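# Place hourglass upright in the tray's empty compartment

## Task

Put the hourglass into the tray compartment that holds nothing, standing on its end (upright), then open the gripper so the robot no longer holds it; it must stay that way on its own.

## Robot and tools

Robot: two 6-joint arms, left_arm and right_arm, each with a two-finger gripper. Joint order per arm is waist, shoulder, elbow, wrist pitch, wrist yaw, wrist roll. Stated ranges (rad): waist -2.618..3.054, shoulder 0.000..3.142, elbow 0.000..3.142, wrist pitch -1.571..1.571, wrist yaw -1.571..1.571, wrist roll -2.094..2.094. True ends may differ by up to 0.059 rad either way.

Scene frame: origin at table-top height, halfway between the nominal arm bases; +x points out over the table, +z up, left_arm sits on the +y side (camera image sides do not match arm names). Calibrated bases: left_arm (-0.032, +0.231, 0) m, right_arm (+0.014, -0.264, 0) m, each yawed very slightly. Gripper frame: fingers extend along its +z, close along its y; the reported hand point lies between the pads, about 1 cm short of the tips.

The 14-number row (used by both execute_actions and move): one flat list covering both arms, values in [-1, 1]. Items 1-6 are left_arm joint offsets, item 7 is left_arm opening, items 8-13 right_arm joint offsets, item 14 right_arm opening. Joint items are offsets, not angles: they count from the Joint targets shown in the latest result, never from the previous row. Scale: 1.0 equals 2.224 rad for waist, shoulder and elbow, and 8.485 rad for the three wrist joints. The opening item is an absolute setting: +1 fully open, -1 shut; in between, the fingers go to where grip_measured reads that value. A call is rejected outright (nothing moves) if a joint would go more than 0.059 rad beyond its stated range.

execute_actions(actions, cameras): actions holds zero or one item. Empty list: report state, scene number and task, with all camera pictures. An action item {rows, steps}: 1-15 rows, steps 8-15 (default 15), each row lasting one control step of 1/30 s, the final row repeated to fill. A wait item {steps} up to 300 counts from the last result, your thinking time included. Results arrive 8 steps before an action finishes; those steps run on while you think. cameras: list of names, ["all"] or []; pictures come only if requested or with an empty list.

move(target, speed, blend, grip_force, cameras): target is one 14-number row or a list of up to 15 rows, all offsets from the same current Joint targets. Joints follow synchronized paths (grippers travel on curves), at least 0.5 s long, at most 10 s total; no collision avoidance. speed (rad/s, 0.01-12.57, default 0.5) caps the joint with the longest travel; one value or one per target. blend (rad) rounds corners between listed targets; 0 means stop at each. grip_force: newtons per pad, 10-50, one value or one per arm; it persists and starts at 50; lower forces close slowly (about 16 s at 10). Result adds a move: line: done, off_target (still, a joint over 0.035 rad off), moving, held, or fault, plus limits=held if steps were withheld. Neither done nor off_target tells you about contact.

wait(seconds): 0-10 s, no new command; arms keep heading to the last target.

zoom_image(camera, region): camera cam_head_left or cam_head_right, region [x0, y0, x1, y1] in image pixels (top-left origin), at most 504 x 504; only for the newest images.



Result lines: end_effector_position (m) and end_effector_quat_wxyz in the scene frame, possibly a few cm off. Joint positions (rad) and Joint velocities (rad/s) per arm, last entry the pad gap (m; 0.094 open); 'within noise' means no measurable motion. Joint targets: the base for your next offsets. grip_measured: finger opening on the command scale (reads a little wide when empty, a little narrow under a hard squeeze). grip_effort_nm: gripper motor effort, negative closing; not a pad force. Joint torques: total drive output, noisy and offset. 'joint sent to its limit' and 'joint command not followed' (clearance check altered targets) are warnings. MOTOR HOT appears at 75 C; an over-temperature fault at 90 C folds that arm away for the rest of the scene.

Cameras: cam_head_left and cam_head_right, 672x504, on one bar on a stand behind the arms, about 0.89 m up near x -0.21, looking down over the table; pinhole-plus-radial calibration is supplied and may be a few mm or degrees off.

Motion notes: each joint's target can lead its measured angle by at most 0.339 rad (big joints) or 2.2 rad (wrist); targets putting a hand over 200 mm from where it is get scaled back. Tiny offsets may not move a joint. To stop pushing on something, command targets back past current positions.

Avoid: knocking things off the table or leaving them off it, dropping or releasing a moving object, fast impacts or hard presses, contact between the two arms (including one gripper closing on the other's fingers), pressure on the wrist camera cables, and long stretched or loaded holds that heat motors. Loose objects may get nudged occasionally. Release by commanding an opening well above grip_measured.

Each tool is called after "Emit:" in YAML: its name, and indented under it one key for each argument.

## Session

Emit:
execute_actions:
  actions: []

Emit:
zoom_image:
  camera: "cam_head_left"
  region: [200, 160, 450, 340]

Emit:
zoom_image:
  camera: "cam_head_right"
  region: [200, 160, 450, 340]

Scene clock: 0.00 s of 4000.00 s.
left_arm: end_effector_position=(+0.3719, +0.2323, +0.1231) grip_measured=+1.000 grip_effort_nm=n/a end_effector_quat_wxyz=(+0.632, -0.025, +0.773, +0.040) | right_arm: end_effector_position=(+0.4195, -0.2837, +0.1062) grip_measured=+1.000 grip_effort_nm=n/a end_effector_quat_wxyz=(+0.568, +0.041, +0.822, -0.004)
Joint positions: left_arm=[-0.056 1.568 0.344 1.022 -0.165 -0.002 0.094] | right_arm=[-0.029 1.506 0.429 0.715 0.01 0.046 0.094]
Joint velocities: within noise
Joint torques (N m): no reading
Heat: left arm: 30 °C; right arm: 37 °C.
Joint targets: left_arm=[-0.056 1.566 0.346 1.008 -0.166 -0.003] | right_arm=[-0.029 1.496 0.441 0.722 0.011 0.046]

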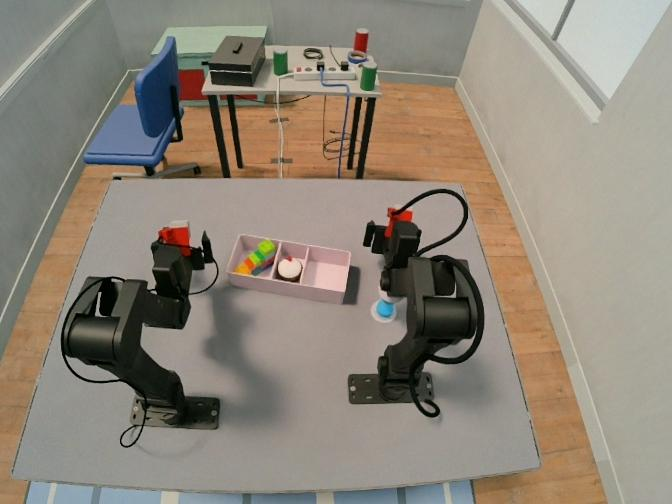

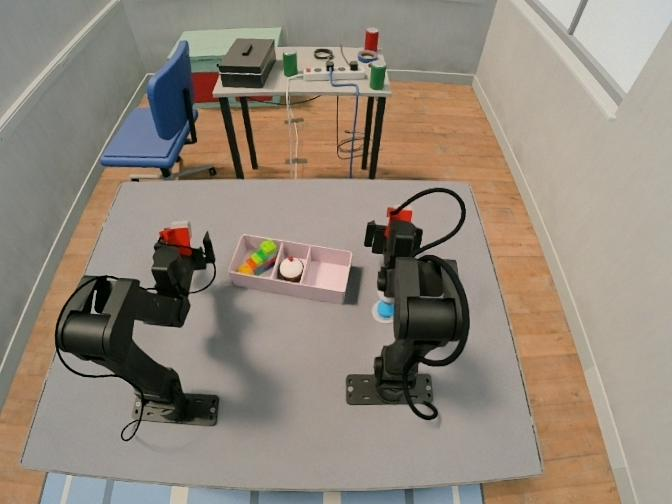

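Scaled by 2.016 from the camera's 672x504 image, which has a finer 960x720 frame.

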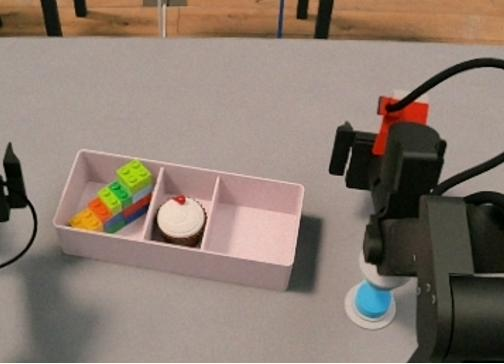

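Scaled by 2.016 from the camera's 672x504 image, which has a finer 960x720 frame.

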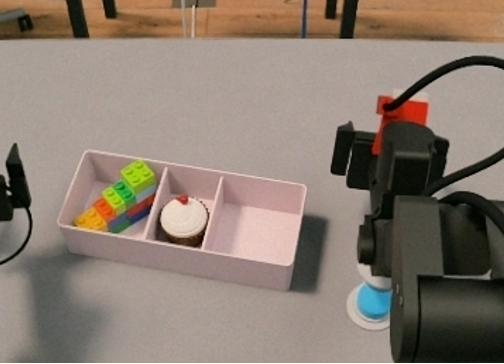

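Emit:
move:
  target:
    - [0,0,0,0,0,0,1,0,-0.0656,0.2289,-0.1087,-0.0013,-0.0054,1]
    - [0,0,0,0,0,0,1,0.0447,-0.1223,0.399,-0.2624,-0.0013,-0.0054,1]
  speed: [0.6,0.8]
  cameras: ["all"]

Emit:
zoom_image:
  camera: "cam_head_left"
  region: [300, 180, 460, 350]

Emit:
zoom_image:
  camera: "cam_head_right"
  region: [300, 180, 460, 350]

Scene clock: 6.37 s of 4000.00 s.
left_arm: end_effector_position=(+0.3719, +0.2323, +0.1231) grip_measured=+1.000 grip_effort_nm=-0.01 end_effector_quat_wxyz=(+0.632, -0.025, +0.773, +0.040) | right_arm: end_effector_position=(+0.2216, -0.2547, +0.1939) grip_measured=+1.000 grip_effort_nm=0.03 end_effector_quat_wxyz=(+0.066, -0.019, +0.998, -0.002)
Joint positions: left_arm=[-0.056 1.568 0.344 1.022 -0.165 -0.002 0.094] | right_arm=[0.066 1.241 1.298 -1.497 0.008 0.01 0.094]
Joint torques (N m): left_arm=[-0.03 -5.9 6.13 2.33 -0.04 -0.02] | right_arm=[0.5 -3.78 7.75 0.21 -0.08 -0.12]
Heat: left arm: 32 °C; right arm: 38 °C.
Joint targets: left_arm=[-0.056 1.566 0.346 1.008 -0.166 -0.003] | right_arm=[0.071 1.224 1.329 -1.504 0.000 0.000]
Kept back: nothing.
move: done

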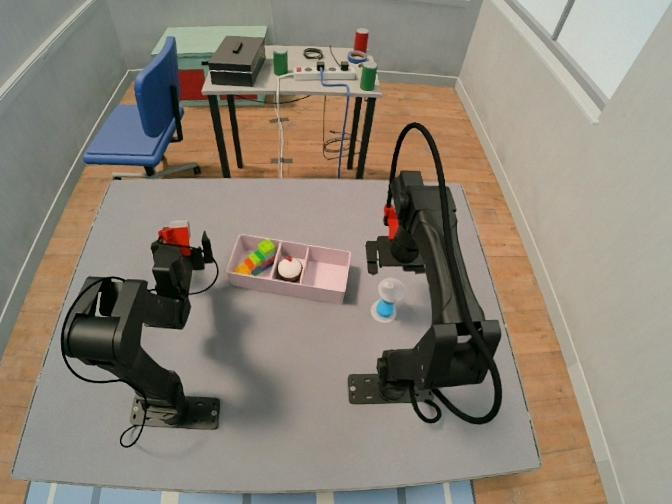

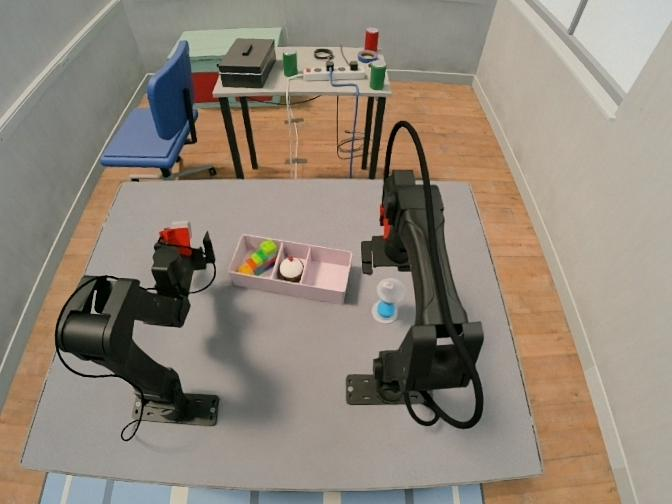

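Scaled by 2.965 from the camera's 672x504 image, which has a finer 960x720 frame.

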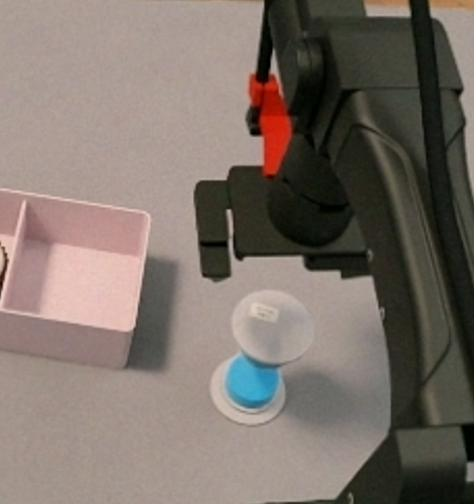

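Scaled by 2.965 from the camera's 672x504 image, which has a finer 960x720 frame.

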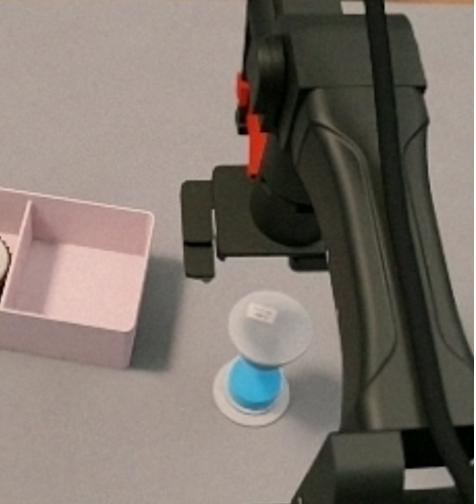

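Emit:
move:
  target: [0,0,0,0,0,0,1,0.0045,0.0544,-0.1547,0.0363,0,0,1]
  speed: 0.2
  cameras: ["all"]

Emit:
zoom_image:
  camera: "cam_head_left"
  region: [300, 180, 460, 350]

Emit:
zoom_image:
  camera: "cam_head_right"
  region: [300, 180, 460, 350]

Scene clock: 9.37 s of 4000.00 s.
left_arm: end_effector_position=(+0.3719, +0.2323, +0.1231) grip_measured=+1.000 grip_effort_nm=-0.01 end_effector_quat_wxyz=(+0.632, -0.025, +0.773, +0.040) | right_arm: end_effector_position=(+0.2252, -0.2525, +0.0967) grip_measured=+1.000 grip_effort_nm=0.03 end_effector_quat_wxyz=(+0.003, -0.024, +1.000, -0.004)
Joint positions: left_arm=[-0.056 1.568 0.344 1.022 -0.165 -0.002 0.094] | right_arm=[0.075 1.341 0.988 -1.211 0.008 0.01 0.094]
Joint torques (N m): left_arm=[-0.03 -5.89 6.13 2.34 -0.03 -0.02] | right_arm=[0.49 -2.88 5.09 0.23 -0.09 -0.12]
Heat: left arm: 32 °C; right arm: 38 °C.
Joint targets: left_arm=[-0.056 1.566 0.346 1.008 -0.166 -0.003] | right_arm=[0.081 1.345 0.985 -1.196 0.000 0.000]
Kept back: nothing.
move: done

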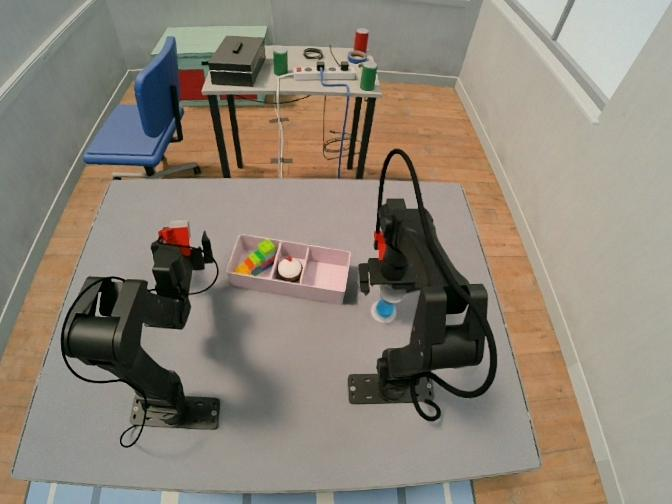

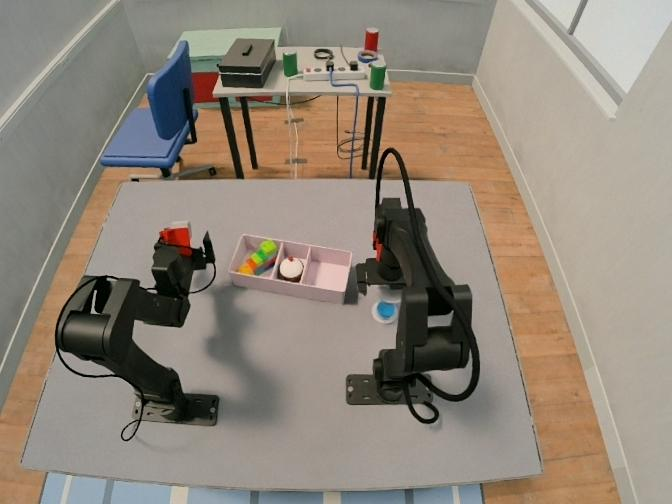

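Scaled by 2.965 from the camera's 672x504 image, which has a finer 960x720 frame.

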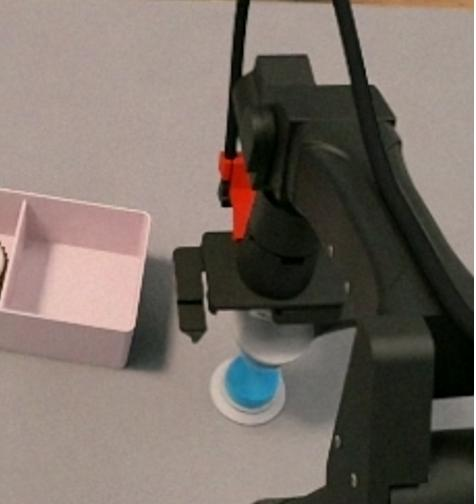

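Scaled by 2.965 from the camera's 672x504 image, which has a finer 960x720 frame.

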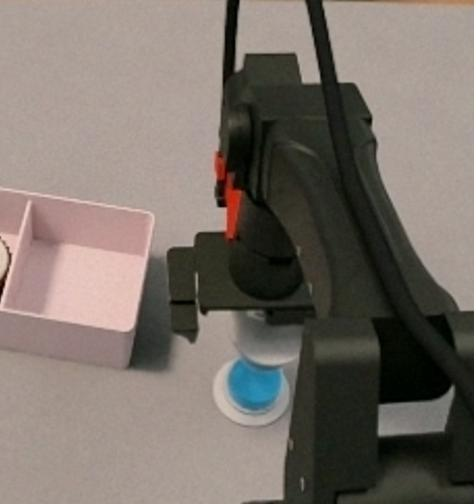

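Emit:
move:
  target: [0,0,0,0,0,0,1,-0.004,0.0071,-0.0103,0.0026,0,0,1]
  speed: 0.1

Emit:
move:
  target: [0,0,0,0,0,0,1,0,0,0,0,0,0,0.2]
  grip_force: 20
  cameras: ["all"]

Emit:
zoom_image:
  camera: "cam_head_left"
  region: [300, 180, 460, 350]

Scene clock: 11.23 s of 4000.00 s.
left_arm: end_effector_position=(+0.3719, +0.2323, +0.1231) grip_measured=+1.000 grip_effort_nm=-0.01 end_effector_quat_wxyz=(+0.632, -0.025, +0.773, +0.040) | right_arm: end_effector_position=(+0.2243, -0.2525, +0.0887) grip_measured=+1.000 grip_effort_nm=0.03 end_effector_quat_wxyz=(-0.003, -0.024, +1.000, -0.004)
Joint positions: left_arm=[-0.056 1.568 0.344 1.022 -0.165 -0.002 0.094] | right_arm=[0.075 1.355 0.967 -1.189 0.008 0.01 0.094]
Joint torques (N m): left_arm=[-0.03 -5.9 6.13 2.34 -0.03 -0.02] | right_arm=[-0.17 -2.86 4.98 0.21 -0.09 -0.14]
Heat: left arm: 33 °C; right arm: 38 °C.
Joint targets: left_arm=[-0.056 1.566 0.346 1.008 -0.166 -0.003] | right_arm=[0.072 1.361 0.961 -1.174 0.000 0.000]
Kept back: nothing.
move: done

Scene clock: 14.37 s of 4000.00 s.
left_arm: end_effector_position=(+0.3719, +0.2323, +0.1231) grip_measured=+1.000 grip_effort_nm=-0.01 end_effector_quat_wxyz=(+0.632, -0.025, +0.773, +0.040) | right_arm: end_effector_position=(+0.2244, -0.2525, +0.0887) grip_measured=+0.302 grip_effort_nm=-0.40 end_effector_quat_wxyz=(-0.003, -0.024, +1.000, -0.004)
Joint positions: left_arm=[-0.056 1.568 0.344 1.022 -0.165 -0.002 0.094] | right_arm=[0.075 1.355 0.967 -1.189 0.008 0.009 0.061]
Joint torques (N m): left_arm=[-0.03 -5.89 6.13 2.33 -0.03 -0.02] | right_arm=[-0.28 -2.86 4.94 0.2 -0.1 -0.12]
Heat: left arm: 33 °C; right arm: 38 °C.
Joint targets: left_arm=[-0.056 1.566 0.346 1.008 -0.166 -0.003] | right_arm=[0.072 1.361 0.961 -1.174 0.000 0.000]
Kept back: nothing.
grip_force (N): 20, 20
move: done

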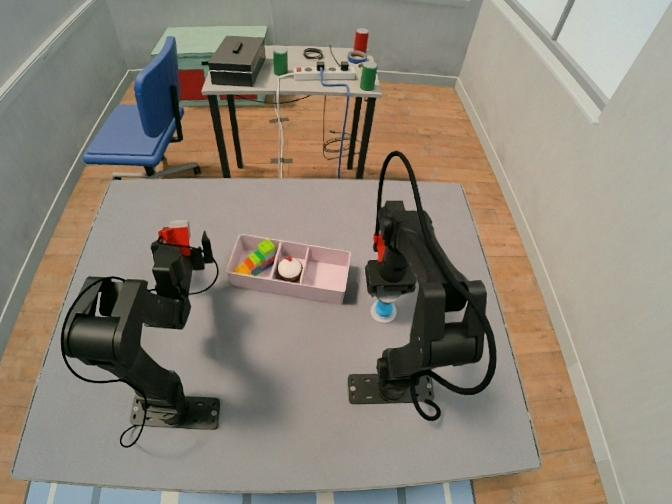

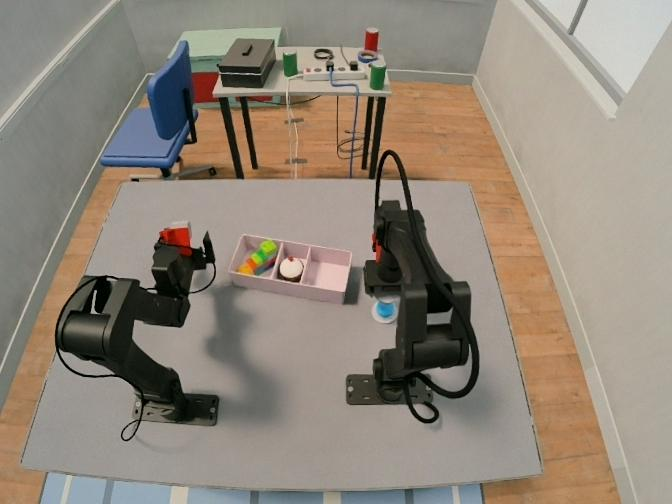

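Scaled by 2.965 from the camera's 672x504 image, which has a finer 960x720 frame.

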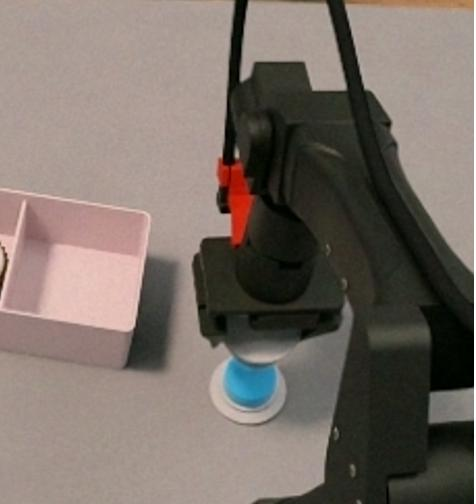

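Emit:
move:
  target:
    - [0,0,0,0,0,0,1,0,-0.0616,0.1655,-0.0389,0,0,0.2]
    - [0,0,0,0,0,0,1,0.1853,0.1277,0.3255,-0.0255,0,0,0.2]
  speed: [0.2,0.25]
  cameras: ["all"]

Emit:
zoom_image:
  camera: "cam_head_left"
  region: [260, 180, 400, 320]

Emit:
zoom_image:
  camera: "cam_head_right"
  region: [260, 180, 400, 320]

Scene clock: 19.73 s of 4000.00 s.
left_arm: end_effector_position=(+0.3719, +0.2323, +0.1231) grip_measured=+1.000 grip_effort_nm=-0.01 end_effector_quat_wxyz=(+0.632, -0.025, +0.773, +0.040) | right_arm: end_effector_position=(+0.3037, -0.1183, +0.1951) grip_measured=+0.299 grip_effort_nm=-0.45 end_effector_quat_wxyz=(+0.080, -0.225, +0.971, +0.017)
Joint positions: left_arm=[-0.056 1.568 0.344 1.022 -0.165 -0.002 0.094] | right_arm=[0.483 1.643 1.644 -1.408 0.004 0.009 0.061]
Joint torques (N m): left_arm=[-0.05 -5.9 6.13 2.33 -0.04 -0.02] | right_arm=[0.13 -5.5 8.75 0.48 -0.06 -0.14]
Heat: left arm: 34 °C; right arm: 39 °C.
Joint targets: left_arm=[-0.056 1.566 0.346 1.008 -0.166 -0.003] | right_arm=[0.484 1.645 1.686 -1.391 0.000 0.000]
Kept back: nothing.
grip_force (N): 20, 20
move: off_target (right_arm); right_arm: the elbow is farthest, 0.041 rad from its target

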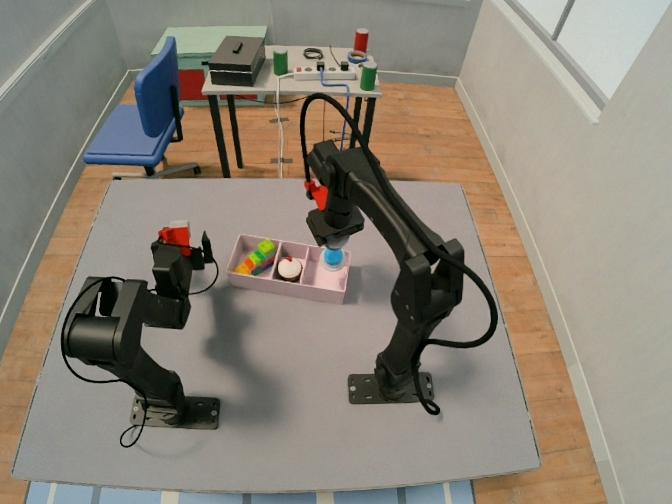

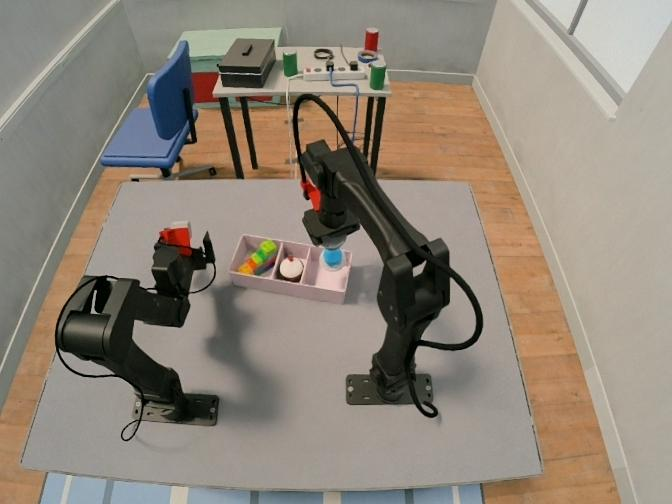

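Scaled by 3.600 from the camera's 672x504 image, which has a finer 960x720 frame.

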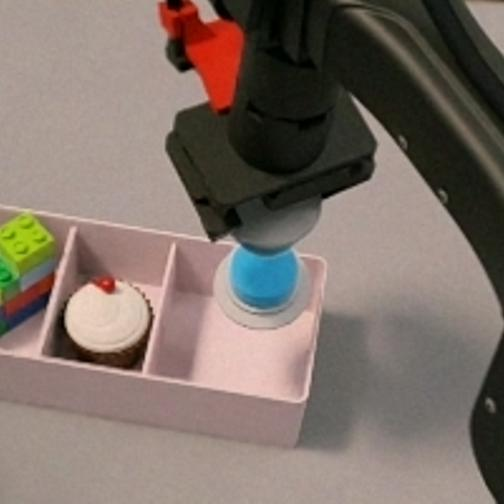

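Scaled by 3.600 from the camera's 672x504 image, which has a finer 960x720 frame.

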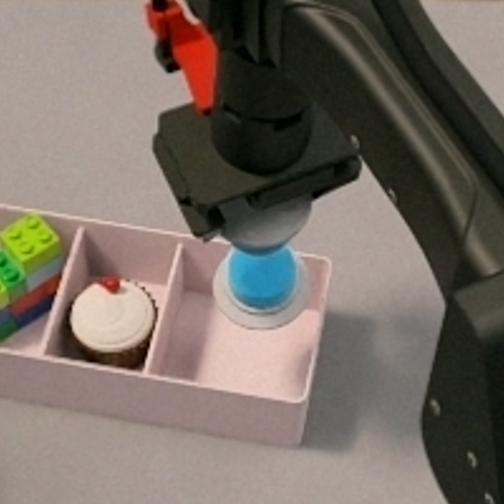

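Emit:
move:
  target: [0,0,0,0,0,0,1,0.013,0.0605,-0.0232,0.0087,0,0,0.2]
  speed: 0.1
  cameras: ["all"]

Emit:
zoom_image:
  camera: "cam_head_left"
  region: [260, 180, 400, 320]

Emit:
zoom_image:
  camera: "cam_head_right"
  region: [260, 180, 400, 320]

Scene clock: 22.50 s of 4000.00 s.
left_arm: end_effector_position=(+0.3719, +0.2323, +0.1231) grip_measured=+1.000 grip_effort_nm=0.00 end_effector_quat_wxyz=(+0.632, -0.025, +0.773, +0.040) | right_arm: end_effector_position=(+0.3205, -0.1000, +0.1523) grip_measured=+0.299 grip_effort_nm=-0.45 end_effector_quat_wxyz=(+0.046, -0.238, +0.970, +0.010)
Joint positions: left_arm=[-0.056 1.568 0.344 1.022 -0.165 -0.002 0.094] | right_arm=[0.508 1.775 1.633 -1.334 0.004 0.009 0.061]
Joint torques (N m): left_arm=[-0.05 -5.9 6.15 2.33 -0.03 -0.02] | right_arm=[0.49 -6.49 5.61 0.36 -0.05 -0.12]
Heat: left arm: 35 °C; right arm: 39 °C.
Joint targets: left_arm=[-0.056 1.566 0.346 1.008 -0.166 -0.003] | right_arm=[0.513 1.779 1.634 -1.317 0.000 0.000]
Kept back: nothing.
grip_force (N): 20, 20
move: done

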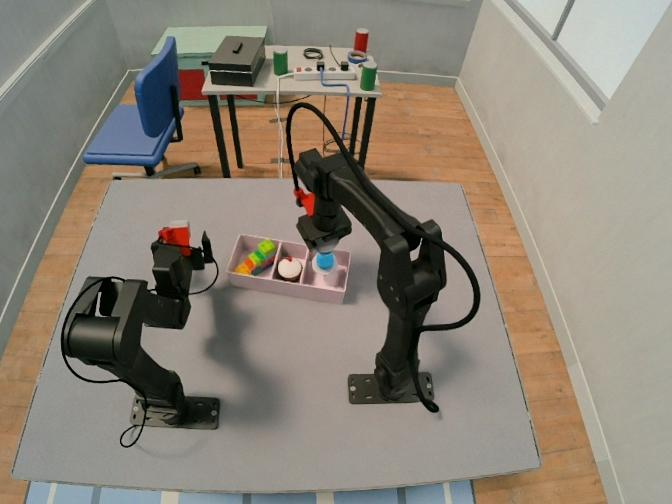

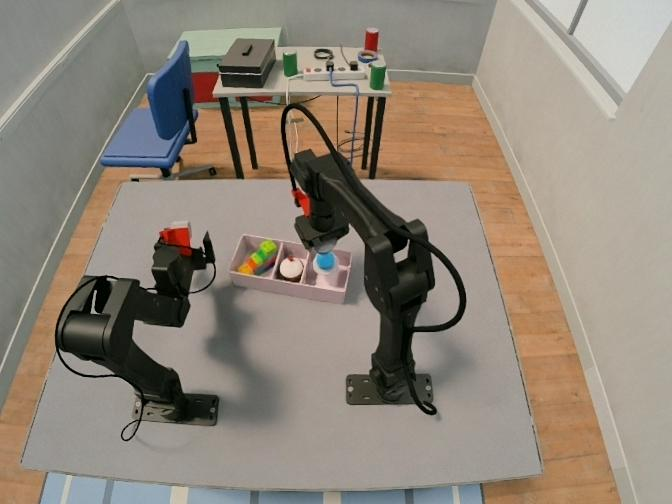

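Scaled by 3.600 from the camera's 672x504 image, which has a finer 960x720 frame.

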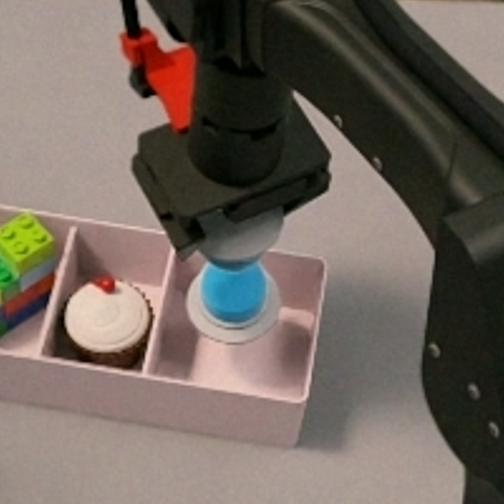

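Scaled by 3.600 from the camera's 672x504 image, which has a finer 960x720 frame.

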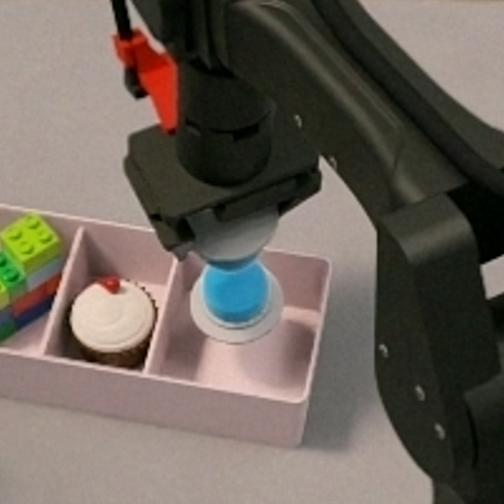

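Emit:
move:
  target: [0,0,0,0,0,0,1,0.0027,0.0522,-0.0346,0.0094,0,0,0.2]
  speed: 0.07
  cameras: ["all"]

Emit:
zoom_image:
  camera: "cam_head_left"
  region: [260, 180, 400, 320]

Emit:
zoom_image:
  camera: "cam_head_right"
  region: [260, 180, 400, 320]

Scene clock: 25.37 s of 4000.00 s.
left_arm: end_effector_position=(+0.3719, +0.2323, +0.1231) grip_measured=+1.000 grip_effort_nm=-0.01 end_effector_quat_wxyz=(+0.632, -0.025, +0.773, +0.040) | right_arm: end_effector_position=(+0.3220, -0.0969, +0.0957) grip_measured=+0.299 grip_effort_nm=-0.44 end_effector_quat_wxyz=(-0.005, -0.241, +0.970, -0.003)
Joint positions: left_arm=[-0.056 1.568 0.344 1.022 -0.165 -0.002 0.094] | right_arm=[0.513 1.889 1.557 -1.25 0.004 0.009 0.061]
Joint torques (N m): left_arm=[-0.05 -5.87 6.15 2.33 -0.03 -0.02] | right_arm=[0.55 -7.15 5.34 0.17 -0.04 -0.13]
Heat: left arm: 35 °C; right arm: 39 °C.
Joint targets: left_arm=[-0.056 1.566 0.346 1.008 -0.166 -0.003] | right_arm=[0.519 1.895 1.557 -1.237 0.000 0.000]
Kept back: nothing.
grip_force (N): 20, 20
move: done

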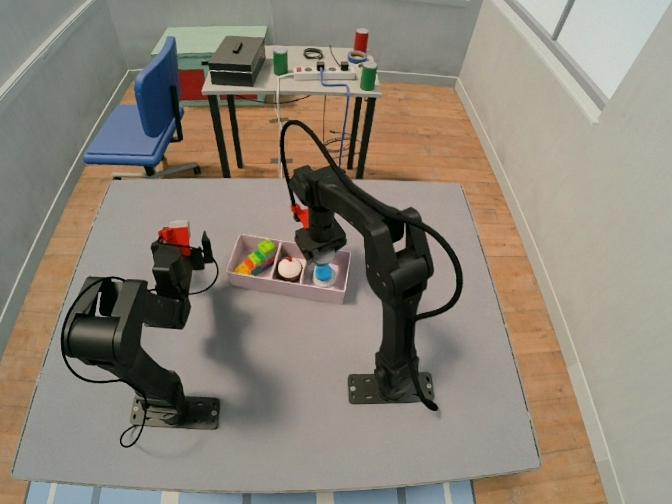

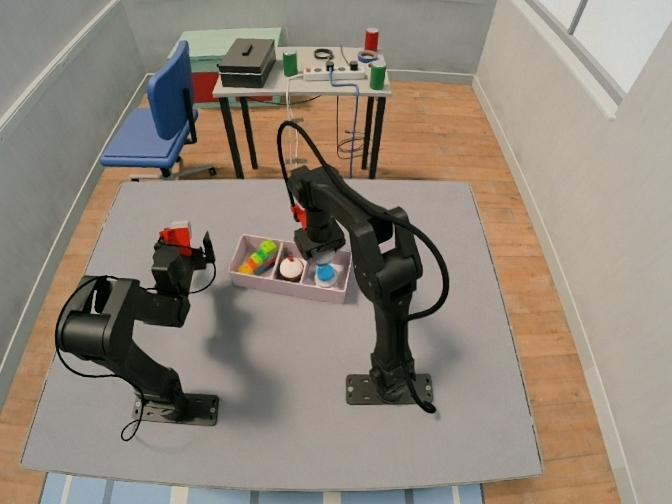

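Scaled by 3.600 from the camera's 672x504 image, which has a finer 960x720 frame.

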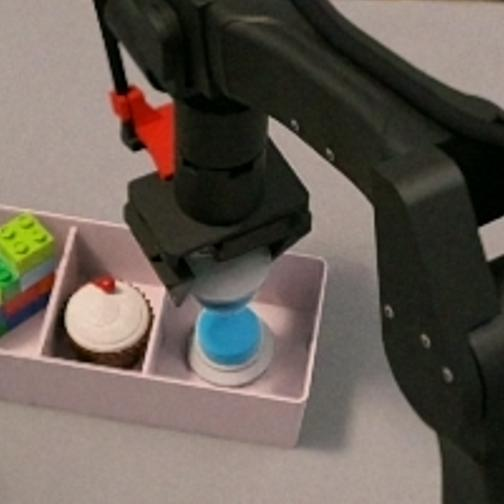

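Scaled by 3.600 from the camera's 672x504 image, which has a finer 960x720 frame.

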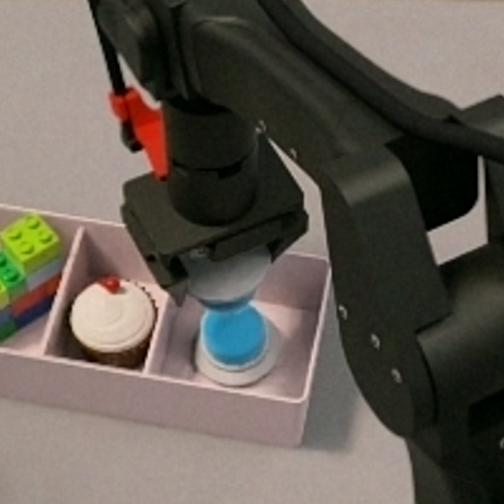

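Emit:
move:
  target: [0,0,0,0,0,0,1,0,0.004,0,0.0008,0,0,0.2]
  speed: 0.05

Emit:
move:
  target: [0,0,0,0,0,0,1,0,0.0025,0,0.0005,0,0,0.2]
  speed: 0.05

Scene clock: 26.53 s of 4000.00 s.
left_arm: end_effector_position=(+0.3719, +0.2323, +0.1231) grip_measured=+1.000 grip_effort_nm=0.00 end_effector_quat_wxyz=(+0.632, -0.025, +0.773, +0.040) | right_arm: end_effector_position=(+0.3233, -0.0962, +0.0930) grip_measured=+0.299 grip_effort_nm=-0.45 end_effector_quat_wxyz=(-0.005, -0.241, +0.970, -0.003)
Joint positions: left_arm=[-0.056 1.568 0.344 1.022 -0.165 -0.002 0.094] | right_arm=[0.513 1.897 1.557 -1.243 0.004 0.009 0.061]
Joint torques (N m): left_arm=[-0.03 -5.89 6.15 2.34 -0.03 -0.02] | right_arm=[0.44 -7.12 5.34 0.16 -0.03 -0.13]
Heat: left arm: 35 °C; right arm: 39 °C.
Joint targets: left_arm=[-0.056 1.566 0.346 1.008 -0.166 -0.003] | right_arm=[0.519 1.905 1.557 -1.230 0.000 0.000]
Kept back: nothing.
grip_force (N): 20, 20
move: done

Scene clock: 27.23 s of 4000.00 s.
left_arm: end_effector_position=(+0.3719, +0.2323, +0.1231) grip_measured=+1.000 grip_effort_nm=0.00 end_effector_quat_wxyz=(+0.632, -0.025, +0.773, +0.040) | right_arm: end_effector_position=(+0.3240, -0.0959, +0.0925) grip_measured=+0.299 grip_effort_nm=-0.44 end_effector_quat_wxyz=(-0.005, -0.241, +0.970, -0.003)
Joint positions: left_arm=[-0.056 1.568 0.344 1.022 -0.165 -0.002 0.094] | right_arm=[0.513 1.899 1.557 -1.24 0.004 0.009 0.061]
Joint torques (N m): left_arm=[-0.03 -5.9 6.15 2.34 -0.03 -0.02] | right_arm=[0.47 -6.87 5.35 0.2 -0.05 -0.14]
Heat: left arm: 35 °C; right arm: 39 °C.
Joint targets: left_arm=[-0.056 1.566 0.346 1.008 -0.166 -0.003] | right_arm=[0.519 1.910 1.557 -1.226 0.000 0.000]
Kept back: nothing.
grip_force (N): 20, 20
move: done

Emit:
move:
  target: [0,0,0,0,0,0,1,0,-0.001,0,0,0,0,0.4]
  speed: 0.05

Emit:
move:
  target: [0,0,0,0,0,0,1,0,0,0,0,0,0,0.85]
  cameras: ["all"]

Emit:
zoom_image:
  camera: "cam_head_left"
  region: [260, 180, 400, 320]

Scene clock: 28.20 s of 4000.00 s.
left_arm: end_effector_position=(+0.3719, +0.2323, +0.1231) grip_measured=+1.000 grip_effort_nm=-0.01 end_effector_quat_wxyz=(+0.632, -0.025, +0.773, +0.040) | right_arm: end_effector_position=(+0.3240, -0.0959, +0.0925) grip_measured=+0.398 grip_effort_nm=0.14 end_effector_quat_wxyz=(-0.005, -0.241, +0.970, -0.003)
Joint positions: left_arm=[-0.056 1.568 0.344 1.022 -0.165 -0.002 0.094] | right_arm=[0.513 1.899 1.557 -1.24 0.004 0.009 0.066]
Joint torques (N m): left_arm=[-0.05 -5.89 6.15 2.34 -0.03 -0.02] | right_arm=[0.51 -6.99 5.27 0.18 -0.04 -0.12]
Heat: left arm: 35 °C; right arm: 39 °C.
Joint targets: left_arm=[-0.056 1.566 0.346 1.008 -0.166 -0.003] | right_arm=[0.519 1.908 1.557 -1.226 0.000 0.000]
Kept back: nothing.
grip_force (N): 20, 20
move: done

Scene clock: 28.70 s of 4000.00 s.
left_arm: end_effector_position=(+0.3719, +0.2323, +0.1231) grip_measured=+1.000 grip_effort_nm=-0.01 end_effector_quat_wxyz=(+0.632, -0.025, +0.773, +0.040) | right_arm: end_effector_position=(+0.3240, -0.0959, +0.0925) grip_measured=+0.848 grip_effort_nm=0.15 end_effector_quat_wxyz=(-0.005, -0.242, +0.970, -0.003)
Joint positions: left_arm=[-0.056 1.568 0.344 1.022 -0.165 -0.002 0.094] | right_arm=[0.513 1.899 1.557 -1.24 0.004 0.009 0.087]
Joint torques (N m): left_arm=[-0.05 -5.89 6.12 2.34 -0.03 -0.02] | right_arm=[0.47 -6.98 5.37 0.18 -0.05 -0.13]
Heat: left arm: 36 °C; right arm: 39 °C.
Joint targets: left_arm=[-0.056 1.566 0.346 1.008 -0.166 -0.003] | right_arm=[0.519 1.908 1.557 -1.226 0.000 0.000]
Kept back: nothing.
grip_force (N): 20, 20
move: done

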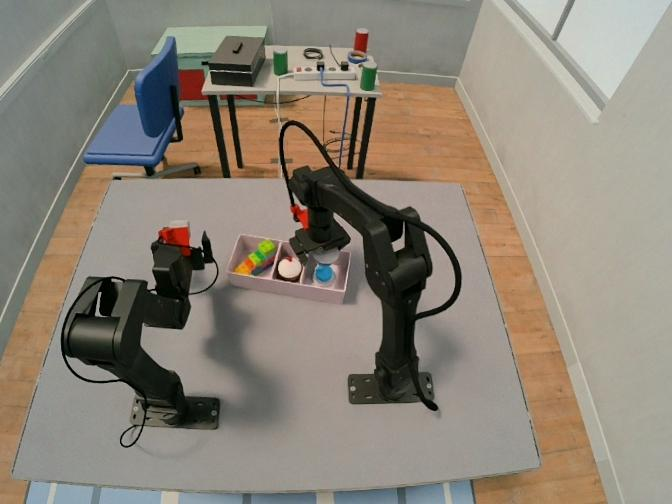

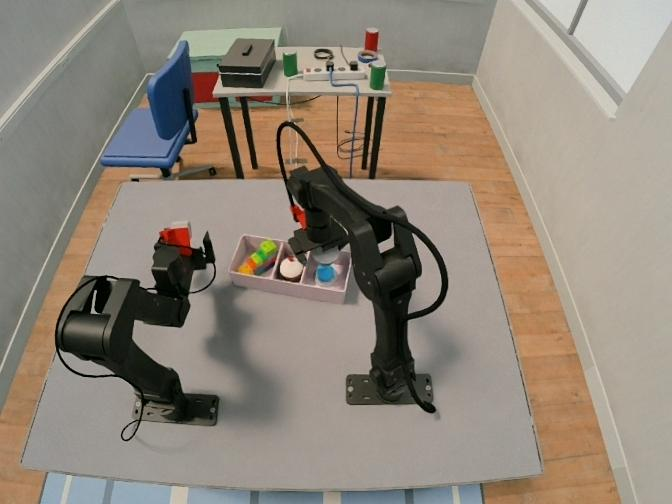

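Scaled by 3.600 from the camera's 672x504 image, which has a finer 960x720 frame.

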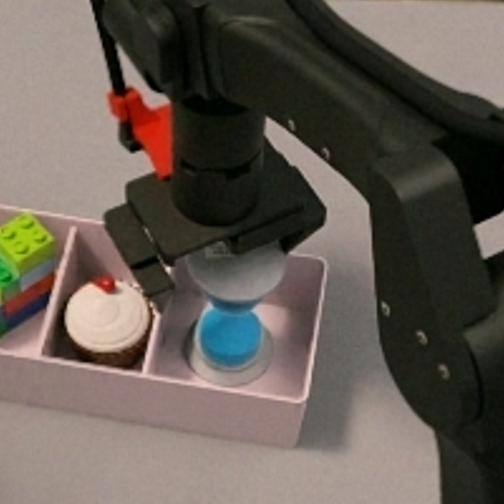

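Lift: back toward the high pose (1.645, 1.686, -1.391).

Emit:
move:
  target: [0,0,0,0,0,0,1,0,-0.1183,0.058,-0.0194,0,0,0.85]
  speed: 0.2
  cameras: ["all"]

Emit:
zoom_image:
  camera: "cam_head_left"
  region: [260, 180, 400, 320]

Scene clock: 30.80 s of 4000.00 s.
left_arm: end_effector_position=(+0.3719, +0.2323, +0.1231) grip_measured=+1.000 grip_effort_nm=-0.01 end_effector_quat_wxyz=(+0.632, -0.025, +0.773, +0.040) | right_arm: end_effector_position=(+0.3085, -0.1043, +0.1909) grip_measured=+0.848 grip_effort_nm=0.14 end_effector_quat_wxyz=(+0.084, -0.241, +0.967, +0.020)
Joint positions: left_arm=[-0.056 1.568 0.344 1.022 -0.165 -0.002 0.094] | right_arm=[0.513 1.672 1.658 -1.384 0.004 0.009 0.087]
Joint torques (N m): left_arm=[-0.02 -5.89 6.13 2.34 -0.04 -0.02] | right_arm=[0.51 -8.27 7.66 0.28 -0.07 -0.11]
Heat: left arm: 36 °C; right arm: 39 °C.
Joint targets: left_arm=[-0.056 1.566 0.346 1.008 -0.166 -0.003] | right_arm=[0.519 1.645 1.686 -1.390 0.000 0.000]
Kept back: nothing.
grip_force (N): 20, 20
move: done

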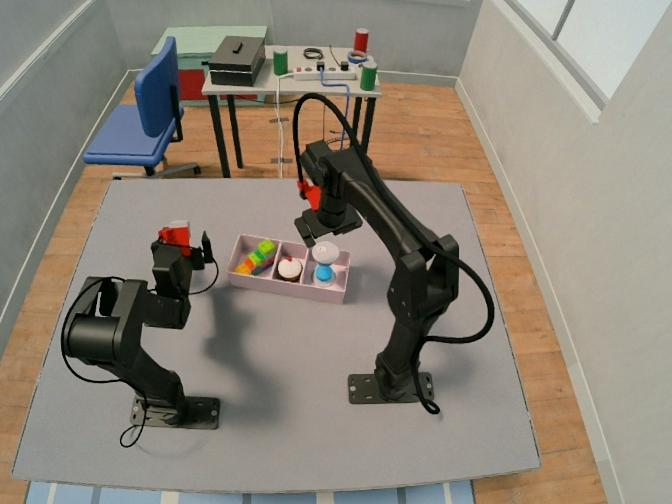

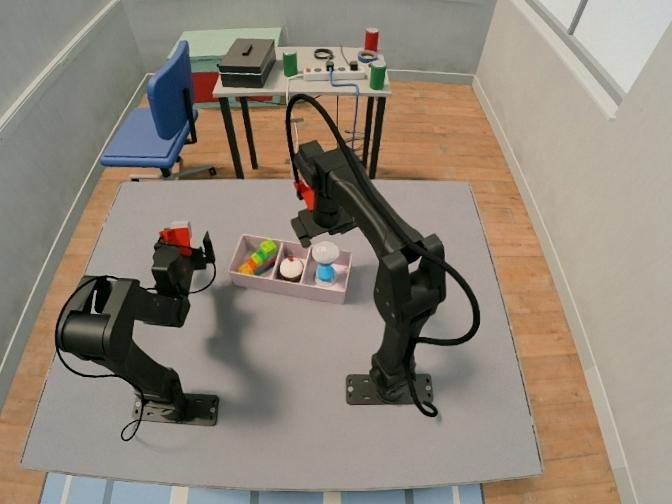

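Scaled by 3.600 from the camera's 672x504 image, which has a finer 960x720 frame.

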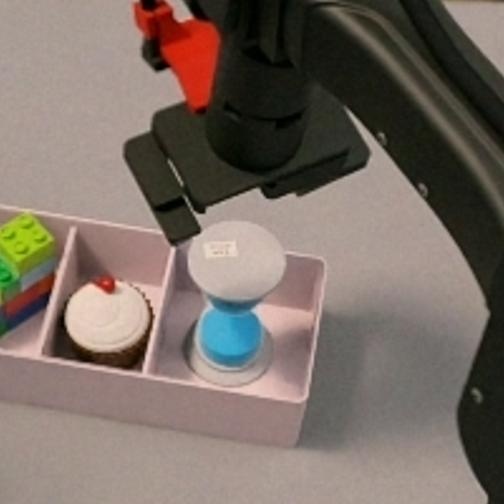

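Emit:
finished_scene:
  scene: 2

The scene is finished: the task was done.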